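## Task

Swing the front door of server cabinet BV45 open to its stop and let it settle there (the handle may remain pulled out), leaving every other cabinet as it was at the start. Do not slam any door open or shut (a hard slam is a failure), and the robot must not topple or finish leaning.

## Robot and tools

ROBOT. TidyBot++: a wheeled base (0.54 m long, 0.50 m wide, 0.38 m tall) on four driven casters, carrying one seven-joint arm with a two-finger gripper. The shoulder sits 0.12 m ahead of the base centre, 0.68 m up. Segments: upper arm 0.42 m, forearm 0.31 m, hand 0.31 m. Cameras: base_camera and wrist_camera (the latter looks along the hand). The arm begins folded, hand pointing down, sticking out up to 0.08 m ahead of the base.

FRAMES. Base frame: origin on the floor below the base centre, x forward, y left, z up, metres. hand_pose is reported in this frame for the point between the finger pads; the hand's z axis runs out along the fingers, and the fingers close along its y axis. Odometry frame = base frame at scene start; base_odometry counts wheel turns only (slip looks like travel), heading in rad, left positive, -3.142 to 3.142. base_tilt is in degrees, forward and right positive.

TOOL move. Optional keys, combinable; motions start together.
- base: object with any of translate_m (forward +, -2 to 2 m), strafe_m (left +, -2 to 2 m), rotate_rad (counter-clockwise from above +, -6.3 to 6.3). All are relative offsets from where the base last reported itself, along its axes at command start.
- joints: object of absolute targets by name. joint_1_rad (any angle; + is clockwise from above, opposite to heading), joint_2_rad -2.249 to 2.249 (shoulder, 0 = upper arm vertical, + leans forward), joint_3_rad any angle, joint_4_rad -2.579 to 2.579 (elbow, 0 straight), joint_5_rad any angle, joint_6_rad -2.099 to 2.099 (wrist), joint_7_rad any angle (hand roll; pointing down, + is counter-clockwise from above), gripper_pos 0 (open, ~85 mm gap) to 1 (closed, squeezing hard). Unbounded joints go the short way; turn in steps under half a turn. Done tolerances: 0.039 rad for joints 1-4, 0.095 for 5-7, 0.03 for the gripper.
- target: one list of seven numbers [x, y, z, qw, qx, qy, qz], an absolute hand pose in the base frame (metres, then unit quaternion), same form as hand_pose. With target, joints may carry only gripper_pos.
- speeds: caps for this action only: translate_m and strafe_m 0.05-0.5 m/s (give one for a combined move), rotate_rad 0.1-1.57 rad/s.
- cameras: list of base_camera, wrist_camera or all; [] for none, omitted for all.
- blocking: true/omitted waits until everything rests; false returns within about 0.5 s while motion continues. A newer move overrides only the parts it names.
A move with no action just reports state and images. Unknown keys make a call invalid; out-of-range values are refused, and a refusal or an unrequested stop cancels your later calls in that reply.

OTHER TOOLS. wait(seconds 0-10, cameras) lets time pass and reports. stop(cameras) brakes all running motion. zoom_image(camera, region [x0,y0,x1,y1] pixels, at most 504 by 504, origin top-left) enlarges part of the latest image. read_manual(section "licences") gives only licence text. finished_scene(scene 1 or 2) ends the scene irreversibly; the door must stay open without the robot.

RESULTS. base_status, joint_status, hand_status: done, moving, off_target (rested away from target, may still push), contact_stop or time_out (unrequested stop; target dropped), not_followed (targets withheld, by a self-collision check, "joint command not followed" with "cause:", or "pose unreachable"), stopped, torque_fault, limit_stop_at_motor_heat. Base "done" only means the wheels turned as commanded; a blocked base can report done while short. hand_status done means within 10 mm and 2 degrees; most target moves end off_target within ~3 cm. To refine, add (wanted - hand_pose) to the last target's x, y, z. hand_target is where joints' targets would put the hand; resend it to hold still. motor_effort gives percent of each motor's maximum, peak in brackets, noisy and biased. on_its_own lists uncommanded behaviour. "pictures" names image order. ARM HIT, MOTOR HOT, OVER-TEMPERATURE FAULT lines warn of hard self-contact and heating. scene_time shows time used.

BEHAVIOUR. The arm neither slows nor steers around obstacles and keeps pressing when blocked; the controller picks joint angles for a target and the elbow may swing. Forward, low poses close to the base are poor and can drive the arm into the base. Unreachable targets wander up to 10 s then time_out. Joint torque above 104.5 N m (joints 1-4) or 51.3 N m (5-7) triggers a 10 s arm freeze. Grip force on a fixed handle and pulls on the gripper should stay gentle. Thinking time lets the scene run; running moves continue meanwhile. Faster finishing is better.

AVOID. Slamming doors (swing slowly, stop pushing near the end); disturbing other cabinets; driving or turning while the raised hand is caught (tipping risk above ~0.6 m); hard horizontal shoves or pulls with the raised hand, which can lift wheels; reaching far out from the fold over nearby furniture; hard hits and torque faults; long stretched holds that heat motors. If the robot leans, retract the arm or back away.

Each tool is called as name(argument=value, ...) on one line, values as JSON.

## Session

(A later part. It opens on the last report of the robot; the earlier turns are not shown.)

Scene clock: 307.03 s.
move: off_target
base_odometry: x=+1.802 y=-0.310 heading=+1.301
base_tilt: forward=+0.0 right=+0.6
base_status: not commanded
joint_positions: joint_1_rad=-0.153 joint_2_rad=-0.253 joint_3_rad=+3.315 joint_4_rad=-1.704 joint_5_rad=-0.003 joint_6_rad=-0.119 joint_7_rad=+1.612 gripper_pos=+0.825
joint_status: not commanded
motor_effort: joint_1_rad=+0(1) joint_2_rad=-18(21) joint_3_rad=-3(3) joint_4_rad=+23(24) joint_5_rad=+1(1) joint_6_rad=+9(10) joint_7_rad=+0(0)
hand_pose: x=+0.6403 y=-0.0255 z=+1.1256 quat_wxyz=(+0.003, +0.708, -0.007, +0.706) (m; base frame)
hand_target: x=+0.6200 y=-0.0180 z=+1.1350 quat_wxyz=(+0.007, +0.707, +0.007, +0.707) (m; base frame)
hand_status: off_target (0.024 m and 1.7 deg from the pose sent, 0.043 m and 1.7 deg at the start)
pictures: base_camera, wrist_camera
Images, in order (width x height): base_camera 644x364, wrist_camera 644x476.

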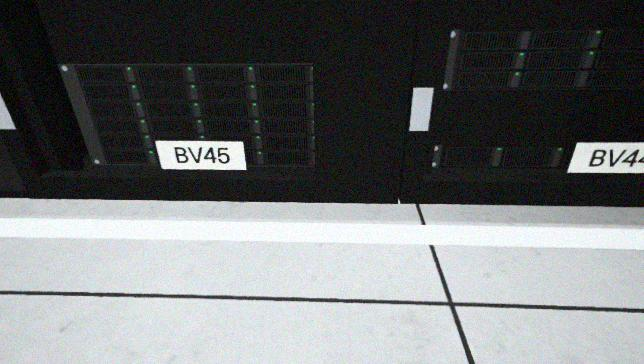

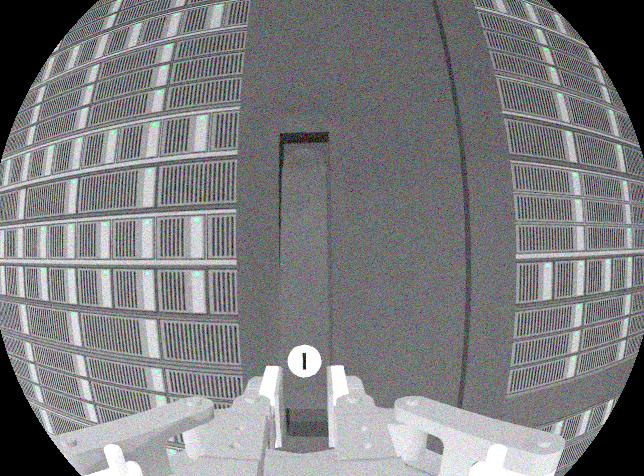

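move(target=[0.595, -0.018, 1.143, 0.007, 0.805, 0.007, 0.594])

move(target=[0.565, -0.018, 1.160, 0.007, 0.86, 0.007, 0.510])

Scene clock: 316.90 s.
move: off_target
base_odometry: x=+1.802 y=-0.310 heading=+1.301
base_tilt: forward=+0.1 right=+0.7
base_status: not commanded
joint_positions: joint_1_rad=-0.069 joint_2_rad=-0.222 joint_3_rad=+3.244 joint_4_rad=-1.358 joint_5_rad=-0.007 joint_6_rad=-0.706 joint_7_rad=+1.612 gripper_pos=+0.826
joint_status: not commanded
motor_effort: joint_1_rad=+1(2) joint_2_rad=-18(20) joint_3_rad=-1(3) joint_4_rad=+20(23) joint_5_rad=+2(2) joint_6_rad=+5(9) joint_7_rad=+1(1)
hand_pose: x=+0.6128 y=-0.0228 z=+1.1409 quat_wxyz=(+0.009, +0.796, -0.003, +0.605) (m; base frame)
hand_target: x=+0.5950 y=-0.0180 z=+1.1430 quat_wxyz=(+0.007, +0.805, +0.007, +0.594) (m; base frame)
hand_status: off_target (0.019 m and 2.0 deg from the pose sent, 0.049 m and 17.1 deg at the start)
pictures: base_camera, wrist_camera
Images, in order (width x height): base_camera 644x364, wrist_camera 644x476.

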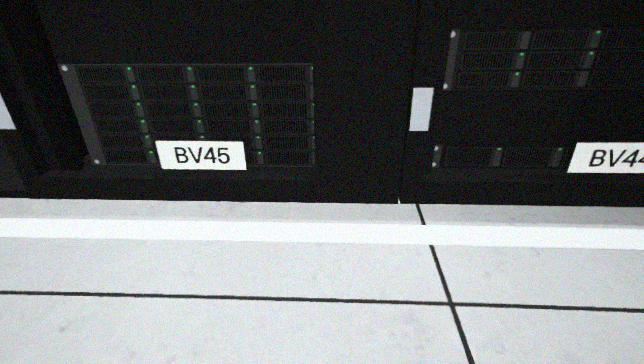

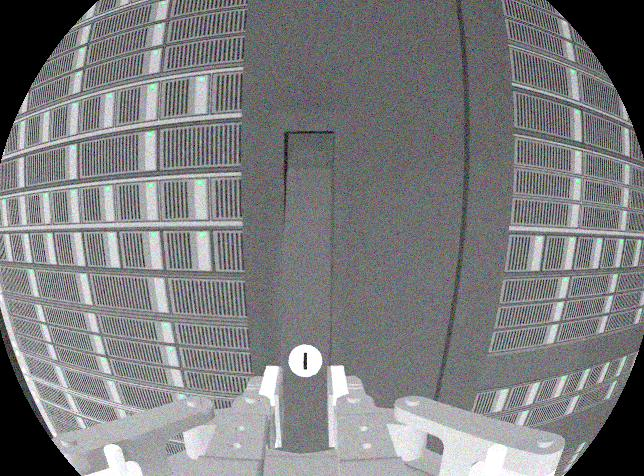

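Scene clock: 318.37 s.
move: off_target
base_odometry: x=+1.802 y=-0.310 heading=+1.301
base_tilt: forward=+0.1 right=+0.6
base_status: not commanded
joint_positions: joint_1_rad=-0.049 joint_2_rad=-0.107 joint_3_rad=+3.236 joint_4_rad=-1.004 joint_5_rad=-0.012 joint_6_rad=-1.143 joint_7_rad=+1.612 gripper_pos=+0.826
joint_status: not commanded
motor_effort: joint_1_rad=+2(2) joint_2_rad=-24(25) joint_3_rad=+0(1) joint_4_rad=+18(21) joint_5_rad=+3(3) joint_6_rad=+1(6) joint_7_rad=+2(2)
hand_pose: x=+0.5984 y=-0.0217 z=+1.1550 quat_wxyz=(+0.013, +0.852, -0.003, +0.523) (m; base frame)
hand_target: x=+0.5650 y=-0.0180 z=+1.1600 quat_wxyz=(+0.007, +0.860, +0.007, +0.510) (m; base frame)
hand_status: off_target (0.034 m and 2.2 deg from the pose sent, 0.052 m and 13.1 deg at the start)
pictures: base_camera, wrist_camera
Images, in order (width x height): base_camera 644x364, wrist_camera 644x476.

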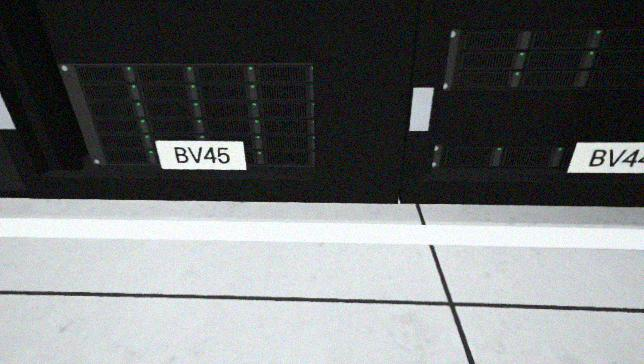

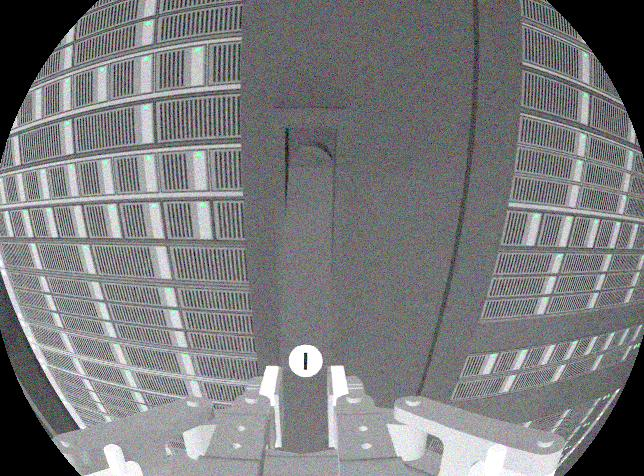

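move(target=[0.585, 0.010, 1.164, -0.141, 0.838, -0.085, 0.519])

Scene clock: 329.47 s.
move: off_target
base_odometry: x=+1.802 y=-0.310 heading=+1.301
base_tilt: forward=+0.1 right=+0.6
base_status: not commanded
joint_positions: joint_1_rad=-0.036 joint_2_rad=-0.110 joint_3_rad=+3.303 joint_4_rad=-1.021 joint_5_rad=-0.204 joint_6_rad=-1.134 joint_7_rad=+1.540 gripper_pos=+0.826
joint_status: not commanded
motor_effort: joint_1_rad=-2(2) joint_2_rad=-19(25) joint_3_rad=-3(3) joint_4_rad=+18(19) joint_5_rad=-5(5) joint_6_rad=+4(5) joint_7_rad=-1(2)
hand_pose: x=+0.5995 y=-0.0098 z=+1.1560 quat_wxyz=(-0.084, +0.846, -0.059, +0.523) (m; base frame)
hand_target: x=+0.5850 y=+0.0100 z=+1.1640 quat_wxyz=(-0.141, +0.839, -0.085, +0.519) (m; base frame)
hand_status: off_target (0.026 m and 7.2 deg from the pose sent, 0.036 m and 20.0 deg at the start)
pictures: base_camera, wrist_camera
Images, in order (width x height): base_camera 644x364, wrist_camera 644x476.

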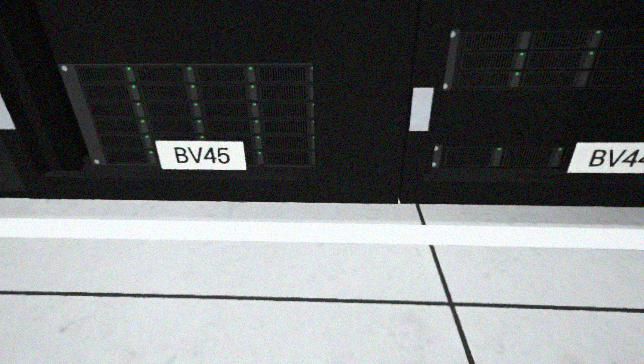

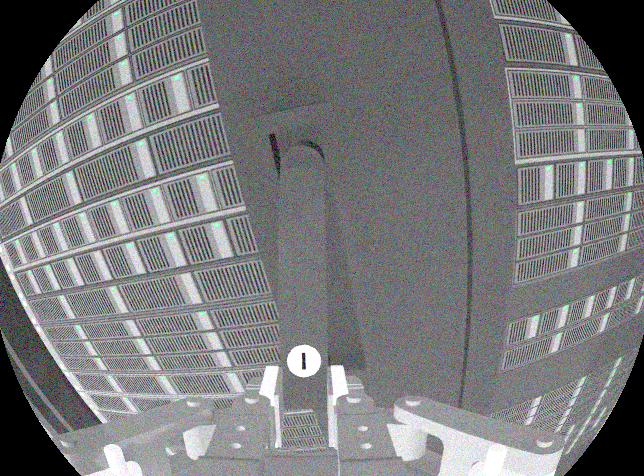

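move(target=[0.585, 0.045, 1.185, -0.325, 0.786, -0.198, 0.487], cameras=["wrist_camera"])

move(target=[0.585, 0.064, 1.218, -0.491, 0.693, -0.302, 0.431])

Scene clock: 341.37 s.
move: off_target
base_odometry: x=+1.802 y=-0.310 heading=+1.301
base_tilt: forward=+0.1 right=+0.6
base_status: not commanded
joint_positions: joint_1_rad=-0.036 joint_2_rad=-0.148 joint_3_rad=+3.374 joint_4_rad=-1.089 joint_5_rad=-0.476 joint_6_rad=-1.108 joint_7_rad=+1.312 gripper_pos=+0.826
joint_status: not commanded
motor_effort: joint_1_rad=-1(2) joint_2_rad=-13(19) joint_3_rad=-2(4) joint_4_rad=+18(20) joint_5_rad=-5(6) joint_6_rad=+7(9) joint_7_rad=-1(2)
hand_pose: x=+0.5869 y=+0.0230 z=+1.1679 quat_wxyz=(-0.265, +0.808, -0.176, +0.495) (m; base frame)
hand_target: x=+0.5850 y=+0.0450 z=+1.1850 quat_wxyz=(-0.325, +0.786, -0.198, +0.487) (m; base frame)
hand_status: off_target (0.028 m and 7.8 deg from the pose sent, 0.064 m and 33.0 deg at the start)
pictures: wrist_camera
Images, in order (width x height): wrist_camera 644x476.

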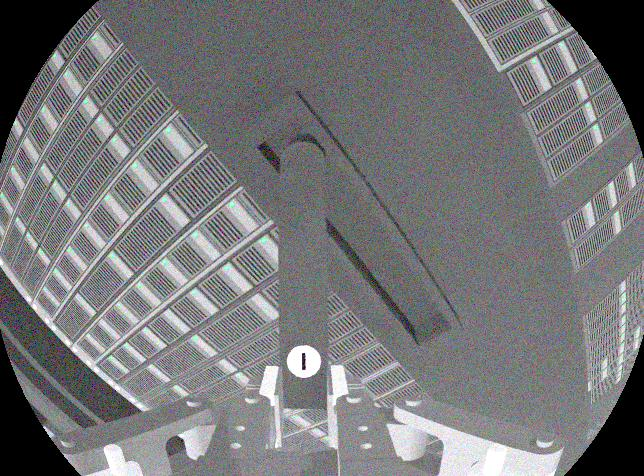

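Scene clock: 342.60 s.
move: off_target
base_odometry: x=+1.802 y=-0.310 heading=+1.301
base_tilt: forward=+0.1 right=+0.7
base_status: not commanded
joint_positions: joint_1_rad=-0.055 joint_2_rad=-0.169 joint_3_rad=+3.430 joint_4_rad=-1.183 joint_5_rad=-0.721 joint_6_rad=-0.993 joint_7_rad=+1.098 gripper_pos=+0.826
joint_status: not commanded
motor_effort: joint_1_rad=+0(1) joint_2_rad=-13(14) joint_3_rad=-2(2) joint_4_rad=+20(20) joint_5_rad=-6(7) joint_6_rad=+7(8) joint_7_rad=-2(2)
hand_pose: x=+0.5915 y=+0.0437 z=+1.1917 quat_wxyz=(-0.430, +0.729, -0.284, +0.451) (m; base frame)
hand_target: x=+0.5850 y=+0.0640 z=+1.2180 quat_wxyz=(-0.491, +0.694, -0.302, +0.431) (m; base frame)
hand_status: off_target (0.034 m and 8.7 deg from the pose sent, 0.065 m and 33.4 deg at the start)
pictures: base_camera, wrist_camera
Images, in order (width x height): base_camera 644x364, wrist_camera 644x476.

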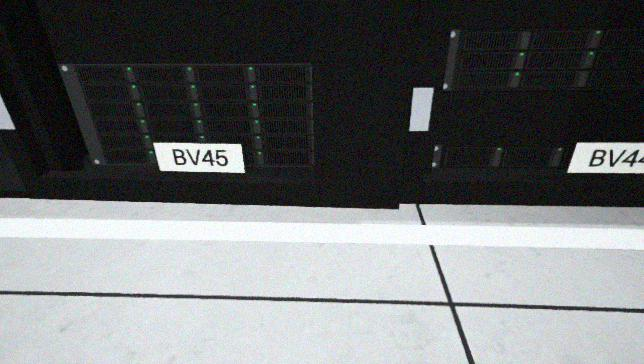

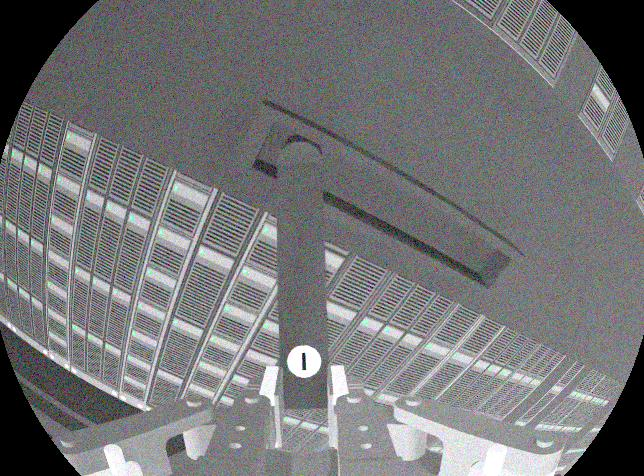

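move(base={"translate_m": -0.14, "strafe_m": 0.02}, speeds={"translate_m": 0.1})

Scene clock: 354.57 s.
move: done
base_odometry: x=+1.746 y=-0.440 heading=+1.301
base_tilt: forward=+0.0 right=+0.6
base_status: done
joint_positions: joint_1_rad=-0.092 joint_2_rad=-0.192 joint_3_rad=+3.433 joint_4_rad=-1.192 joint_5_rad=-0.762 joint_6_rad=-0.971 joint_7_rad=+1.082 gripper_pos=+0.999
joint_status: not commanded
on_its_own: gripper_pos moved +0.173 to your old target +1.000
motor_effort: joint_1_rad=+1(8) joint_2_rad=-12(21) joint_3_rad=+0(7) joint_4_rad=+19(23) joint_5_rad=-4(6) joint_6_rad=+6(11) joint_7_rad=+0(2)
hand_pose: x=+0.5799 y=+0.0627 z=+1.2091 quat_wxyz=(-0.463, +0.714, -0.276, +0.446) (m; base frame)
hand_target: x=+0.5850 y=+0.0640 z=+1.2180 quat_wxyz=(-0.491, +0.694, -0.302, +0.431) (m; base frame)
hand_status: not commanded
pictures: base_camera, wrist_camera
Images, in order (width x height): base_camera 644x364, wrist_camera 644x476.

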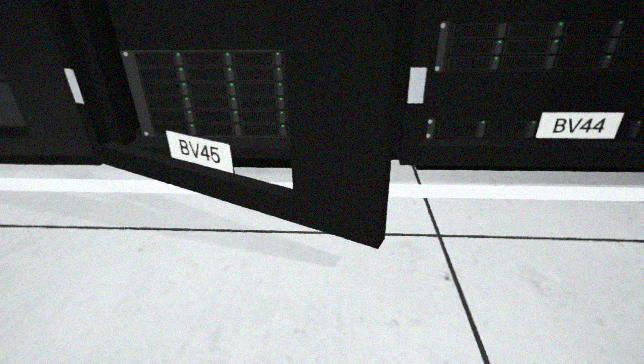

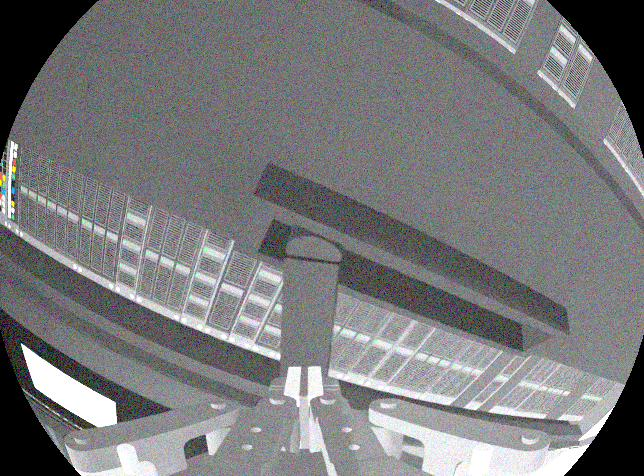

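move(base={"translate_m": -0.3, "strafe_m": -0.06}, cameras=["base_camera"])

move(base={"strafe_m": -0.10}, target=[0.75, 0.0, 1.0, -0.5, 0.5, -0.5, 0.5])

Scene clock: 384.47 s.
move: done
base_odometry: x=+1.723 y=-0.745 heading=+1.301
base_tilt: forward=+0.0 right=+0.7
base_status: done
joint_positions: joint_1_rad=-0.092 joint_2_rad=-0.189 joint_3_rad=+3.433 joint_4_rad=-1.192 joint_5_rad=-0.762 joint_6_rad=-0.971 joint_7_rad=+1.082 gripper_pos=+0.999
joint_status: not commanded
motor_effort: joint_1_rad=+1(2) joint_2_rad=-13(16) joint_3_rad=+0(1) joint_4_rad=+19(20) joint_5_rad=-5(5) joint_6_rad=+6(7) joint_7_rad=+0(1)
hand_pose: x=+0.5810 y=+0.0628 z=+1.2081 quat_wxyz=(-0.463, +0.715, -0.277, +0.445) (m; base frame)
hand_target: x=+0.5850 y=+0.0640 z=+1.2180 quat_wxyz=(-0.491, +0.694, -0.302, +0.431) (m; base frame)
hand_status: not commanded
pictures: base_camera
Images, in order (width x height): base_camera 644x364.

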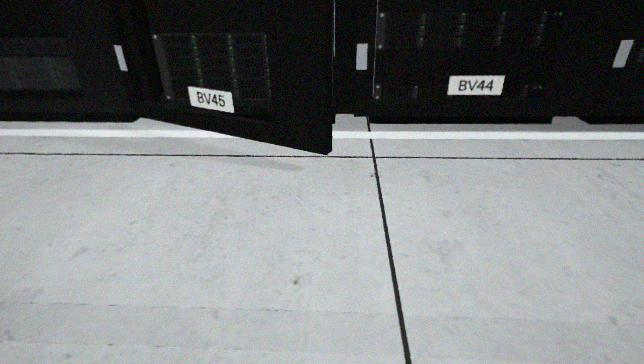

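Scene clock: 386.83 s.
move: done
base_odometry: x=+1.820 y=-0.772 heading=+1.301
base_tilt: forward=+0.1 right=+0.6
base_status: done
joint_positions: joint_1_rad=+0.132 joint_2_rad=+0.046 joint_3_rad=+2.992 joint_4_rad=-1.838 joint_5_rad=-0.066 joint_6_rad=+0.293 joint_7_rad=+0.098 gripper_pos=+0.999
joint_status: not commanded
motor_effort: joint_1_rad=+1(3) joint_2_rad=-23(25) joint_3_rad=+0(2) joint_4_rad=+21(23) joint_5_rad=+0(5) joint_6_rad=+9(9) joint_7_rad=+0(0)
hand_pose: x=+0.7468 y=+0.0044 z=+0.9990 quat_wxyz=(-0.487, +0.512, -0.498, +0.502) (m; base frame)
hand_target: x=+0.7500 y=+0.0000 z=+1.0000 quat_wxyz=(-0.500, +0.500, -0.500, +0.500) (m; base frame)
hand_status: done (0.006 m and 2.0 deg from the pose sent, 0.275 m and 36.5 deg at the start)
pictures: base_camera, wrist_camera
Images, in order (width x height): base_camera 644x364, wrist_camera 644x476.

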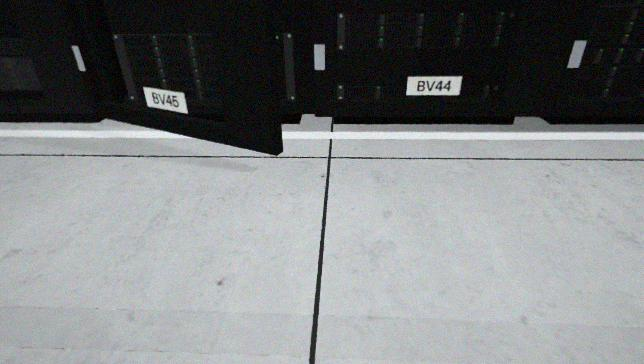

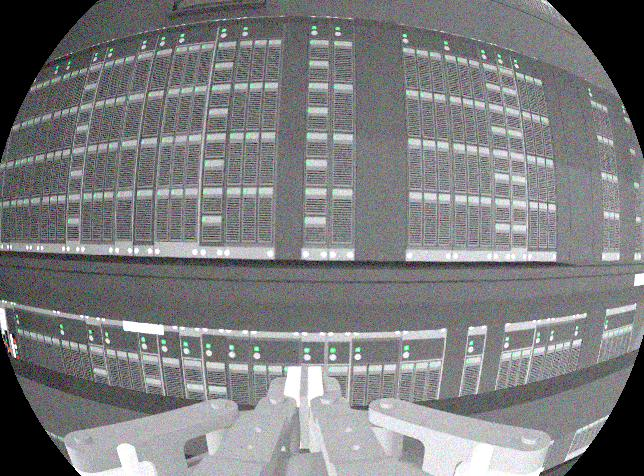

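move(base={"translate_m": 0.2}, speeds={"translate_m": 0.2}, cameras=["base_camera"])

move(base={"strafe_m": 0.25}, speeds={"strafe_m": 0.12})

Scene clock: 402.70 s.
move: done
base_odometry: x=+1.874 y=-0.579 heading=+1.301
base_tilt: forward=+0.1 right=+0.6
base_status: done
joint_positions: joint_1_rad=+0.134 joint_2_rad=+0.055 joint_3_rad=+2.991 joint_4_rad=-1.839 joint_5_rad=-0.064 joint_6_rad=+0.297 joint_7_rad=+0.096 gripper_pos=+0.999
joint_status: not commanded
motor_effort: joint_1_rad=+1(2) joint_2_rad=-23(26) joint_3_rad=+0(0) joint_4_rad=+21(22) joint_5_rad=+1(2) joint_6_rad=+8(10) joint_7_rad=+0(1)
hand_pose: x=+0.7495 y=+0.0038 z=+0.9940 quat_wxyz=(-0.486, +0.513, -0.500, +0.500) (m; base frame)
hand_target: x=+0.7500 y=+0.0000 z=+1.0000 quat_wxyz=(-0.500, +0.500, -0.500, +0.500) (m; base frame)
hand_status: not commanded
pictures: base_camera
Images, in order (width x height): base_camera 644x364.

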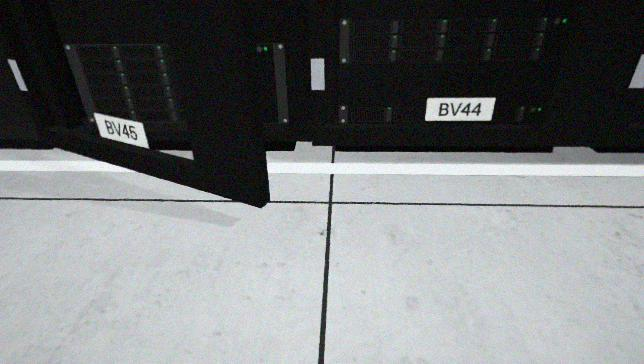

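Scene clock: 405.37 s.
move: done
base_odometry: x=+1.633 y=-0.512 heading=+1.300
base_tilt: forward=+0.0 right=+0.7
base_status: done
joint_positions: joint_1_rad=+0.295 joint_2_rad=+0.052 joint_3_rad=+3.123 joint_4_rad=-1.844 joint_5_rad=-0.064 joint_6_rad=+0.302 joint_7_rad=+0.088 gripper_pos=+0.999
joint_status: not commanded
motor_effort: joint_1_rad=-25(28) joint_2_rad=-20(24) joint_3_rad=-25(27) joint_4_rad=+23(23) joint_5_rad=+7(8) joint_6_rad=+7(9) joint_7_rad=+1(1)
hand_pose: x=+0.7246 y=-0.1768 z=+0.9940 quat_wxyz=(-0.408, +0.434, -0.569, +0.567) (m; base frame)
hand_target: x=+0.7500 y=+0.0000 z=+1.0000 quat_wxyz=(-0.500, +0.500, -0.500, +0.500) (m; base frame)
hand_status: not commanded
pictures: base_camera, wrist_camera
Images, in order (width x height): base_camera 644x364, wrist_camera 644x476.

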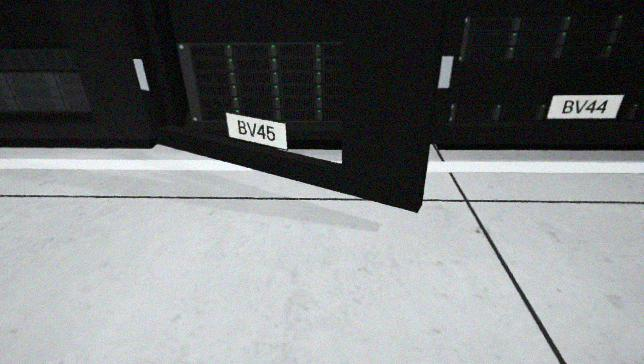

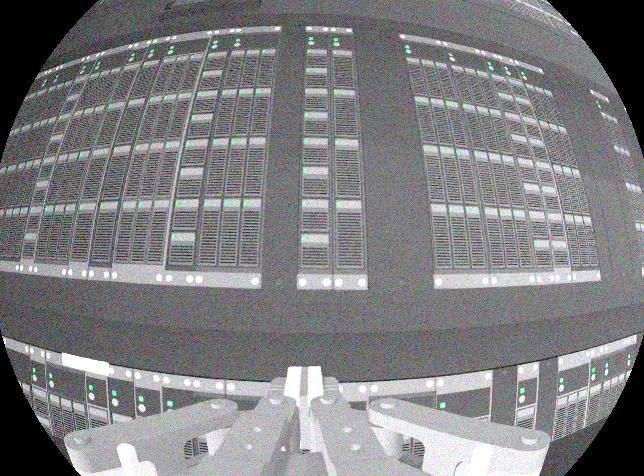

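move(base={"strafe_m": -0.25}, speeds={"strafe_m": 0.2}, cameras=[])

move(target=[0.60, -0.02, 1.0, -0.6675, 0.6675, -0.2325, 0.2325])

Scene clock: 432.17 s.
move: done
base_odometry: x=+1.874 y=-0.579 heading=+1.301
base_tilt: forward=+0.1 right=+0.6
base_status: done
joint_positions: joint_1_rad=+0.174 joint_2_rad=+0.053 joint_3_rad=+2.979 joint_4_rad=-1.844 joint_5_rad=-0.057 joint_6_rad=+0.303 joint_7_rad=+0.088 gripper_pos=+0.999
joint_status: not commanded
motor_effort: joint_1_rad=+2(26) joint_2_rad=-23(24) joint_3_rad=+0(25) joint_4_rad=+22(23) joint_5_rad=+1(7) joint_6_rad=+9(9) joint_7_rad=+0(1)
hand_pose: x=+0.7478 y=-0.0133 z=+0.9942 quat_wxyz=(-0.481, +0.505, -0.506, +0.507) (m; base frame)
hand_target: x=+0.7500 y=+0.0000 z=+1.0000 quat_wxyz=(-0.500, +0.500, -0.500, +0.500) (m; base frame)
hand_status: not commanded
pictures: none
No camera images: "cameras" was empty.

Scene clock: 434.53 s.
move: off_target
base_odometry: x=+1.874 y=-0.579 heading=+1.301
base_tilt: forward=+0.1 right=+0.7
base_status: not commanded
joint_positions: joint_1_rad=+0.595 joint_2_rad=+0.200 joint_3_rad=+3.292 joint_4_rad=-1.680 joint_5_rad=+1.523 joint_6_rad=+1.636 joint_7_rad=-1.197 gripper_pos=+0.999
joint_status: not commanded
motor_effort: joint_1_rad=+1(3) joint_2_rad=-24(25) joint_3_rad=-1(2) joint_4_rad=+16(22) joint_5_rad=-6(9) joint_6_rad=+3(9) joint_7_rad=+0(0)
hand_pose: x=+0.6083 y=-0.0129 z=+1.0092 quat_wxyz=(-0.668, +0.661, -0.214, +0.268) (m; base frame)
hand_target: x=+0.6000 y=-0.0200 z=+1.0000 quat_wxyz=(-0.668, +0.668, -0.233, +0.233) (m; base frame)
hand_status: off_target (0.014 m and 4.6 deg from the pose sent, 0.148 m and 53.2 deg at the start)
pictures: base_camera, wrist_camera
Images, in order (width x height): base_camera 644x364, wrist_camera 644x476.

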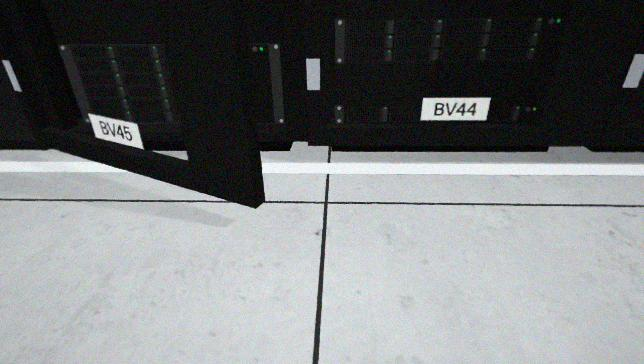

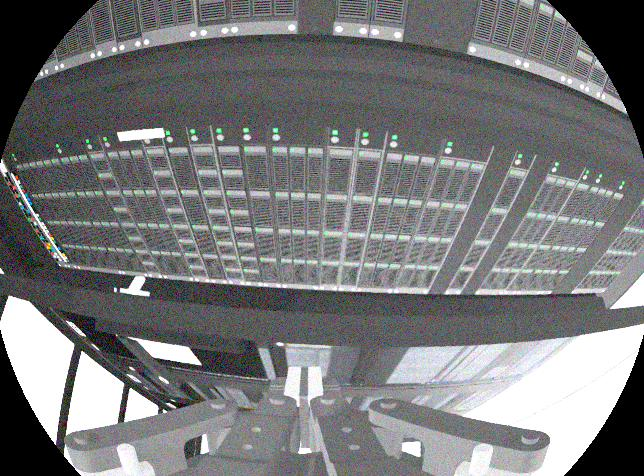

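move(base={"translate_m": 0.12}, speeds={"translate_m": 0.2}, cameras=["wrist_camera"])

move(target=[0.69, 0.11, 1.0, -0.6675, 0.6675, -0.2325, 0.2325])

Scene clock: 457.60 s.
move: done
base_odometry: x=+1.906 y=-0.463 heading=+1.300
base_tilt: forward=+0.1 right=+0.7
base_status: done
joint_positions: joint_1_rad=+0.595 joint_2_rad=+0.207 joint_3_rad=+3.293 joint_4_rad=-1.679 joint_5_rad=+1.527 joint_6_rad=+1.641 joint_7_rad=-1.199 gripper_pos=+0.999
joint_status: not commanded
motor_effort: joint_1_rad=+1(3) joint_2_rad=-24(26) joint_3_rad=-1(1) joint_4_rad=+16(16) joint_5_rad=-8(9) joint_6_rad=+2(3) joint_7_rad=+0(0)
hand_pose: x=+0.6087 y=-0.0133 z=+1.0059 quat_wxyz=(-0.669, +0.662, -0.215, +0.263) (m; base frame)
hand_target: x=+0.6000 y=-0.0200 z=+1.0000 quat_wxyz=(-0.668, +0.668, -0.233, +0.233) (m; base frame)
hand_status: not commanded
pictures: wrist_camera
Images, in order (width x height): wrist_camera 644x476.

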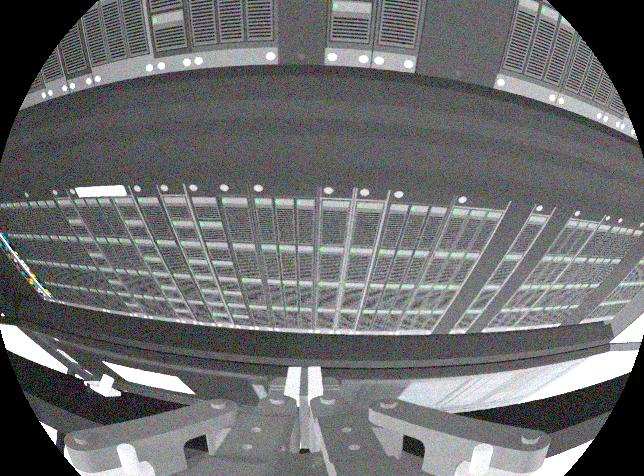

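Scene clock: 459.23 s.
move: off_target
base_odometry: x=+1.906 y=-0.463 heading=+1.300
base_tilt: forward=+0.1 right=+0.6
base_status: not commanded
joint_positions: joint_1_rad=+0.377 joint_2_rad=+0.225 joint_3_rad=+3.125 joint_4_rad=-1.646 joint_5_rad=+1.525 joint_6_rad=+1.300 joint_7_rad=-1.199 gripper_pos=+0.999
joint_status: not commanded
motor_effort: joint_1_rad=+1(4) joint_2_rad=-26(27) joint_3_rad=-1(2) joint_4_rad=+18(18) joint_5_rad=-8(9) joint_6_rad=+3(3) joint_7_rad=+0(0)
hand_pose: x=+0.6714 y=+0.1120 z=+0.9881 quat_wxyz=(-0.653, +0.691, -0.200, +0.239) (m; base frame)
hand_target: x=+0.6900 y=+0.1100 z=+1.0000 quat_wxyz=(-0.668, +0.668, -0.233, +0.233) (m; base frame)
hand_status: off_target (0.022 m and 5.0 deg from the pose sent, 0.148 m and 4.1 deg at the start)
pictures: base_camera, wrist_camera
Images, in order (width x height): base_camera 644x364, wrist_camera 644x476.

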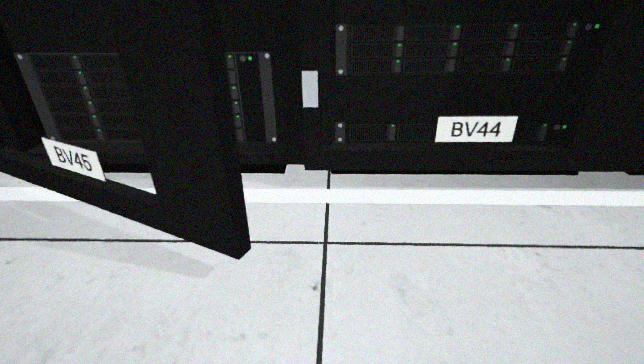

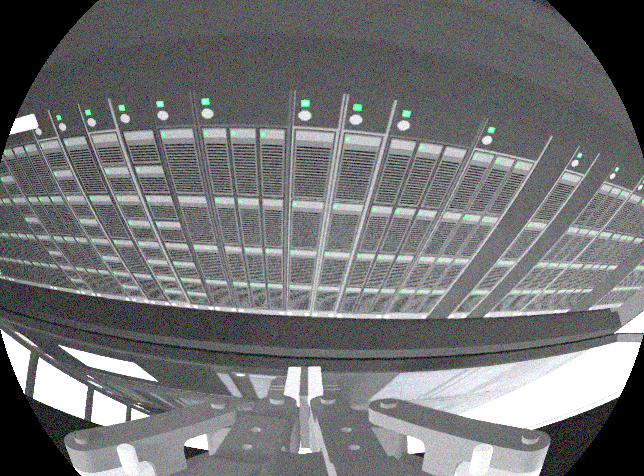

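move(base={"translate_m": -0.25, "strafe_m": 0.20}, speeds={"translate_m": 0.12})

Scene clock: 482.63 s.
move: done
base_odometry: x=+1.646 y=-0.650 heading=+1.301
base_tilt: forward=+0.0 right=+0.6
base_status: done
joint_positions: joint_1_rad=+0.374 joint_2_rad=+0.236 joint_3_rad=+3.126 joint_4_rad=-1.640 joint_5_rad=+1.520 joint_6_rad=+1.279 joint_7_rad=-1.199 gripper_pos=+0.999
joint_status: not commanded
motor_effort: joint_1_rad=+1(8) joint_2_rad=-26(30) joint_3_rad=-1(8) joint_4_rad=+18(19) joint_5_rad=-8(9) joint_6_rad=+2(6) joint_7_rad=+0(0)
hand_pose: x=+0.6803 y=+0.1076 z=+0.9845 quat_wxyz=(-0.650, +0.689, -0.209, +0.243) (m; base frame)
hand_target: x=+0.6900 y=+0.1100 z=+1.0000 quat_wxyz=(-0.668, +0.668, -0.233, +0.233) (m; base frame)
hand_status: not commanded
pictures: base_camera, wrist_camera
Images, in order (width x height): base_camera 644x364, wrist_camera 644x476.

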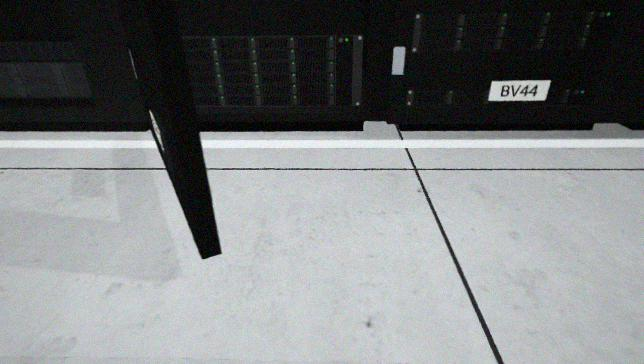

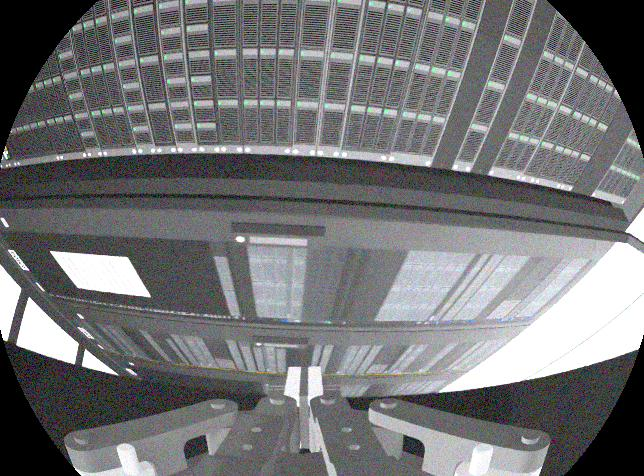

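move(base={"strafe_m": 0.38}, speeds={"strafe_m": 0.15})

Scene clock: 495.07 s.
move: done
base_odometry: x=+1.280 y=-0.549 heading=+1.300
base_tilt: forward=+0.1 right=+0.6
base_status: done
joint_positions: joint_1_rad=+0.422 joint_2_rad=+0.237 joint_3_rad=+3.179 joint_4_rad=-1.639 joint_5_rad=+1.512 joint_6_rad=+1.255 joint_7_rad=-1.199 gripper_pos=+0.999
joint_status: not commanded
motor_effort: joint_1_rad=-11(14) joint_2_rad=-27(29) joint_3_rad=-11(14) joint_4_rad=+17(18) joint_5_rad=-5(9) joint_6_rad=+8(8) joint_7_rad=+0(0)
hand_pose: x=+0.6965 y=+0.0486 z=+0.9807 quat_wxyz=(-0.629, +0.679, -0.252, +0.282) (m; base frame)
hand_target: x=+0.6900 y=+0.1100 z=+1.0000 quat_wxyz=(-0.668, +0.668, -0.233, +0.233) (m; base frame)
hand_status: not commanded
pictures: base_camera, wrist_camera
Images, in order (width x height): base_camera 644x364, wrist_camera 644x476.

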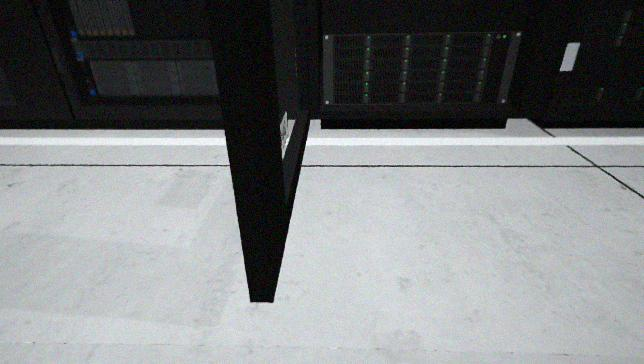

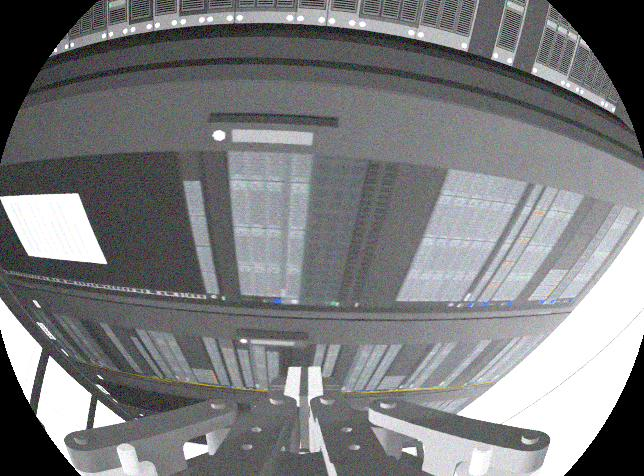

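move(base={"strafe_m": 0.12}, speeds={"strafe_m": 0.15})

Scene clock: 501.47 s.
move: done
base_odometry: x=+1.165 y=-0.517 heading=+1.300
base_tilt: forward=+0.1 right=+0.7
base_status: done
joint_positions: joint_1_rad=+0.516 joint_2_rad=+0.237 joint_3_rad=+3.265 joint_4_rad=-1.633 joint_5_rad=+1.492 joint_6_rad=+1.189 joint_7_rad=-1.199 gripper_pos=+0.999
joint_status: not commanded
motor_effort: joint_1_rad=-29(32) joint_2_rad=-29(29) joint_3_rad=-25(28) joint_4_rad=+16(17) joint_5_rad=-3(6) joint_6_rad=+18(19) joint_7_rad=+0(1)
hand_pose: x=+0.7123 y=-0.0682 z=+0.9774 quat_wxyz=(-0.582, +0.650, -0.333, +0.358) (m; base frame)
hand_target: x=+0.6900 y=+0.1100 z=+1.0000 quat_wxyz=(-0.668, +0.668, -0.233, +0.233) (m; base frame)
hand_status: not commanded
pictures: base_camera, wrist_camera
Images, in order (width x height): base_camera 644x364, wrist_camera 644x476.

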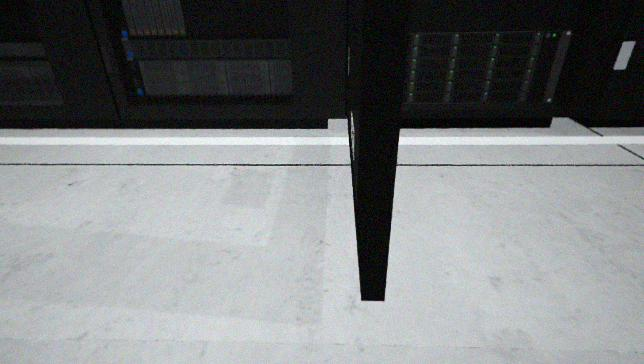

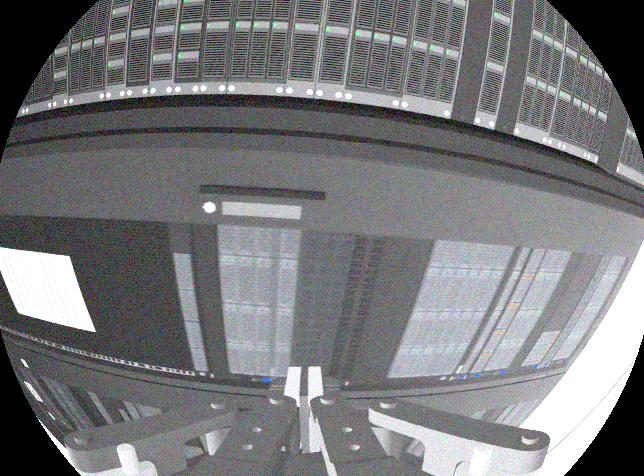

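move(base={"strafe_m": 0.07}, speeds={"strafe_m": 0.1})

Scene clock: 525.73 s.
move: done
base_odometry: x=+1.098 y=-0.499 heading=+1.299
base_tilt: forward=+0.1 right=+0.7
base_status: done
joint_positions: joint_1_rad=+0.566 joint_2_rad=+0.239 joint_3_rad=+3.311 joint_4_rad=-1.626 joint_5_rad=+1.476 joint_6_rad=+1.150 joint_7_rad=-1.199 gripper_pos=+0.999
joint_status: not commanded
motor_effort: joint_1_rad=-37(41) joint_2_rad=-31(31) joint_3_rad=-32(35) joint_4_rad=+15(16) joint_5_rad=-1(3) joint_6_rad=+25(26) joint_7_rad=+0(0)
hand_pose: x=+0.7119 y=-0.1339 z=+0.9773 quat_wxyz=(-0.554, +0.628, -0.375, +0.397) (m; base frame)
hand_target: x=+0.6900 y=+0.1100 z=+1.0000 quat_wxyz=(-0.668, +0.668, -0.233, +0.233) (m; base frame)
hand_status: not commanded
pictures: base_camera, wrist_camera
Images, in order (width x height): base_camera 644x364, wrist_camera 644x476.

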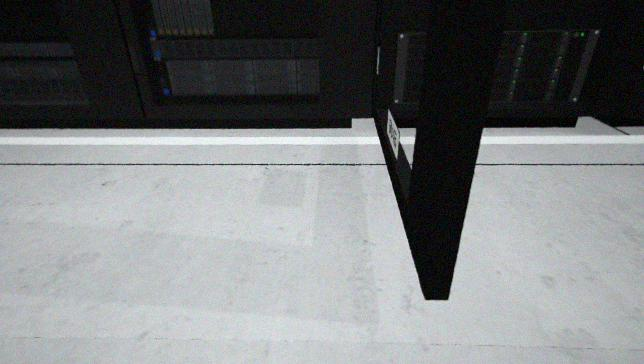

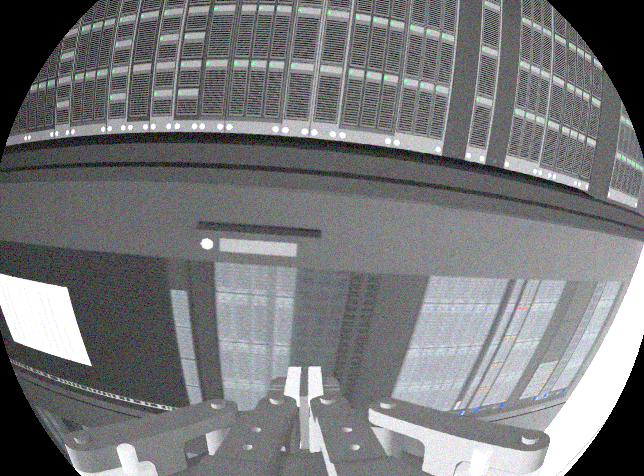

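move(base={"strafe_m": -0.33}, speeds={"strafe_m": 0.2})

wait(seconds=2)

Scene clock: 534.10 s.
move: done
base_odometry: x=+1.416 y=-0.588 heading=+1.298
base_tilt: forward=+0.1 right=+0.7
base_status: done
joint_positions: joint_1_rad=+0.374 joint_2_rad=+0.246 joint_3_rad=+3.123 joint_4_rad=-1.626 joint_5_rad=+1.476 joint_6_rad=+1.229 joint_7_rad=-1.199 gripper_pos=+0.999
joint_status: not commanded
motor_effort: joint_1_rad=+2(37) joint_2_rad=-27(34) joint_3_rad=-1(31) joint_4_rad=+18(20) joint_5_rad=-7(8) joint_6_rad=+2(24) joint_7_rad=+0(0)
hand_pose: x=+0.6987 y=+0.0953 z=+0.9930 quat_wxyz=(-0.653, +0.673, -0.229, +0.262) (m; base frame)
hand_target: x=+0.6900 y=+0.1100 z=+1.0000 quat_wxyz=(-0.668, +0.668, -0.233, +0.233) (m; base frame)
hand_status: not commanded
pictures: base_camera, wrist_camera
Images, in order (width x height): base_camera 644x364, wrist_camera 644x476.

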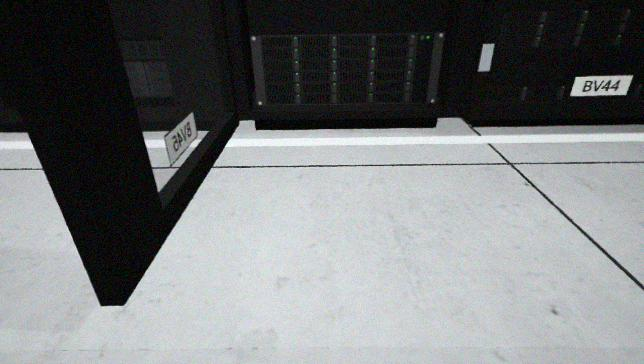

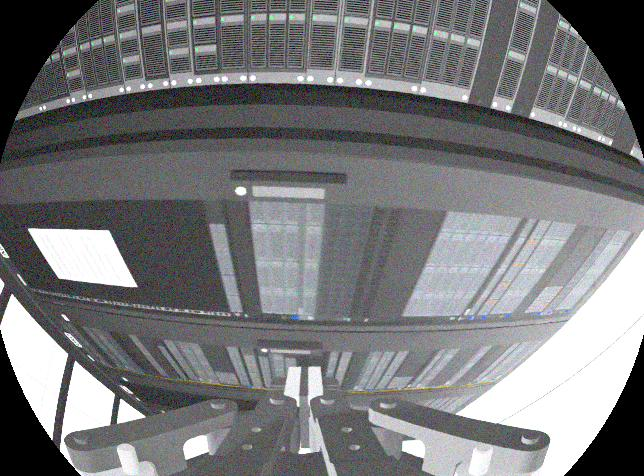

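Scene clock: 536.10 s.
base_odometry: x=+1.416 y=-0.588 heading=+1.298
base_tilt: forward=+0.1 right=+0.7
base_status: done
joint_positions: joint_1_rad=+0.374 joint_2_rad=+0.246 joint_3_rad=+3.123 joint_4_rad=-1.626 joint_5_rad=+1.476 joint_6_rad=+1.229 joint_7_rad=-1.199 gripper_pos=+0.999
joint_status: not commanded
motor_effort: joint_1_rad=+2(37) joint_2_rad=-27(34) joint_3_rad=-1(31) joint_4_rad=+18(20) joint_5_rad=-7(8) joint_6_rad=+2(24) joint_7_rad=+0(0)
hand_pose: x=+0.6987 y=+0.0953 z=+0.9930 quat_wxyz=(-0.653, +0.673, -0.229, +0.262) (m; base frame)
hand_target: x=+0.6900 y=+0.1100 z=+1.0000 quat_wxyz=(-0.668, +0.668, -0.233, +0.233) (m; base frame)
hand_status: not commanded
wait: 2.00 s; at rest by 0.27 s
pictures: base_camera, wrist_camera
Images, in order (width x height): base_camera 644x364, wrist_camera 644x476.

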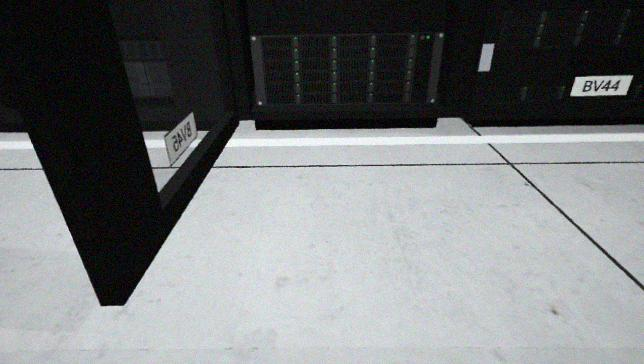

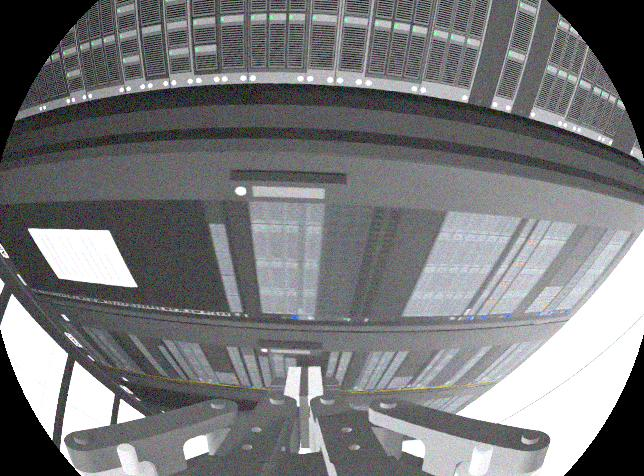

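finished_scene(scene=1)

The scene is finished: the task was done.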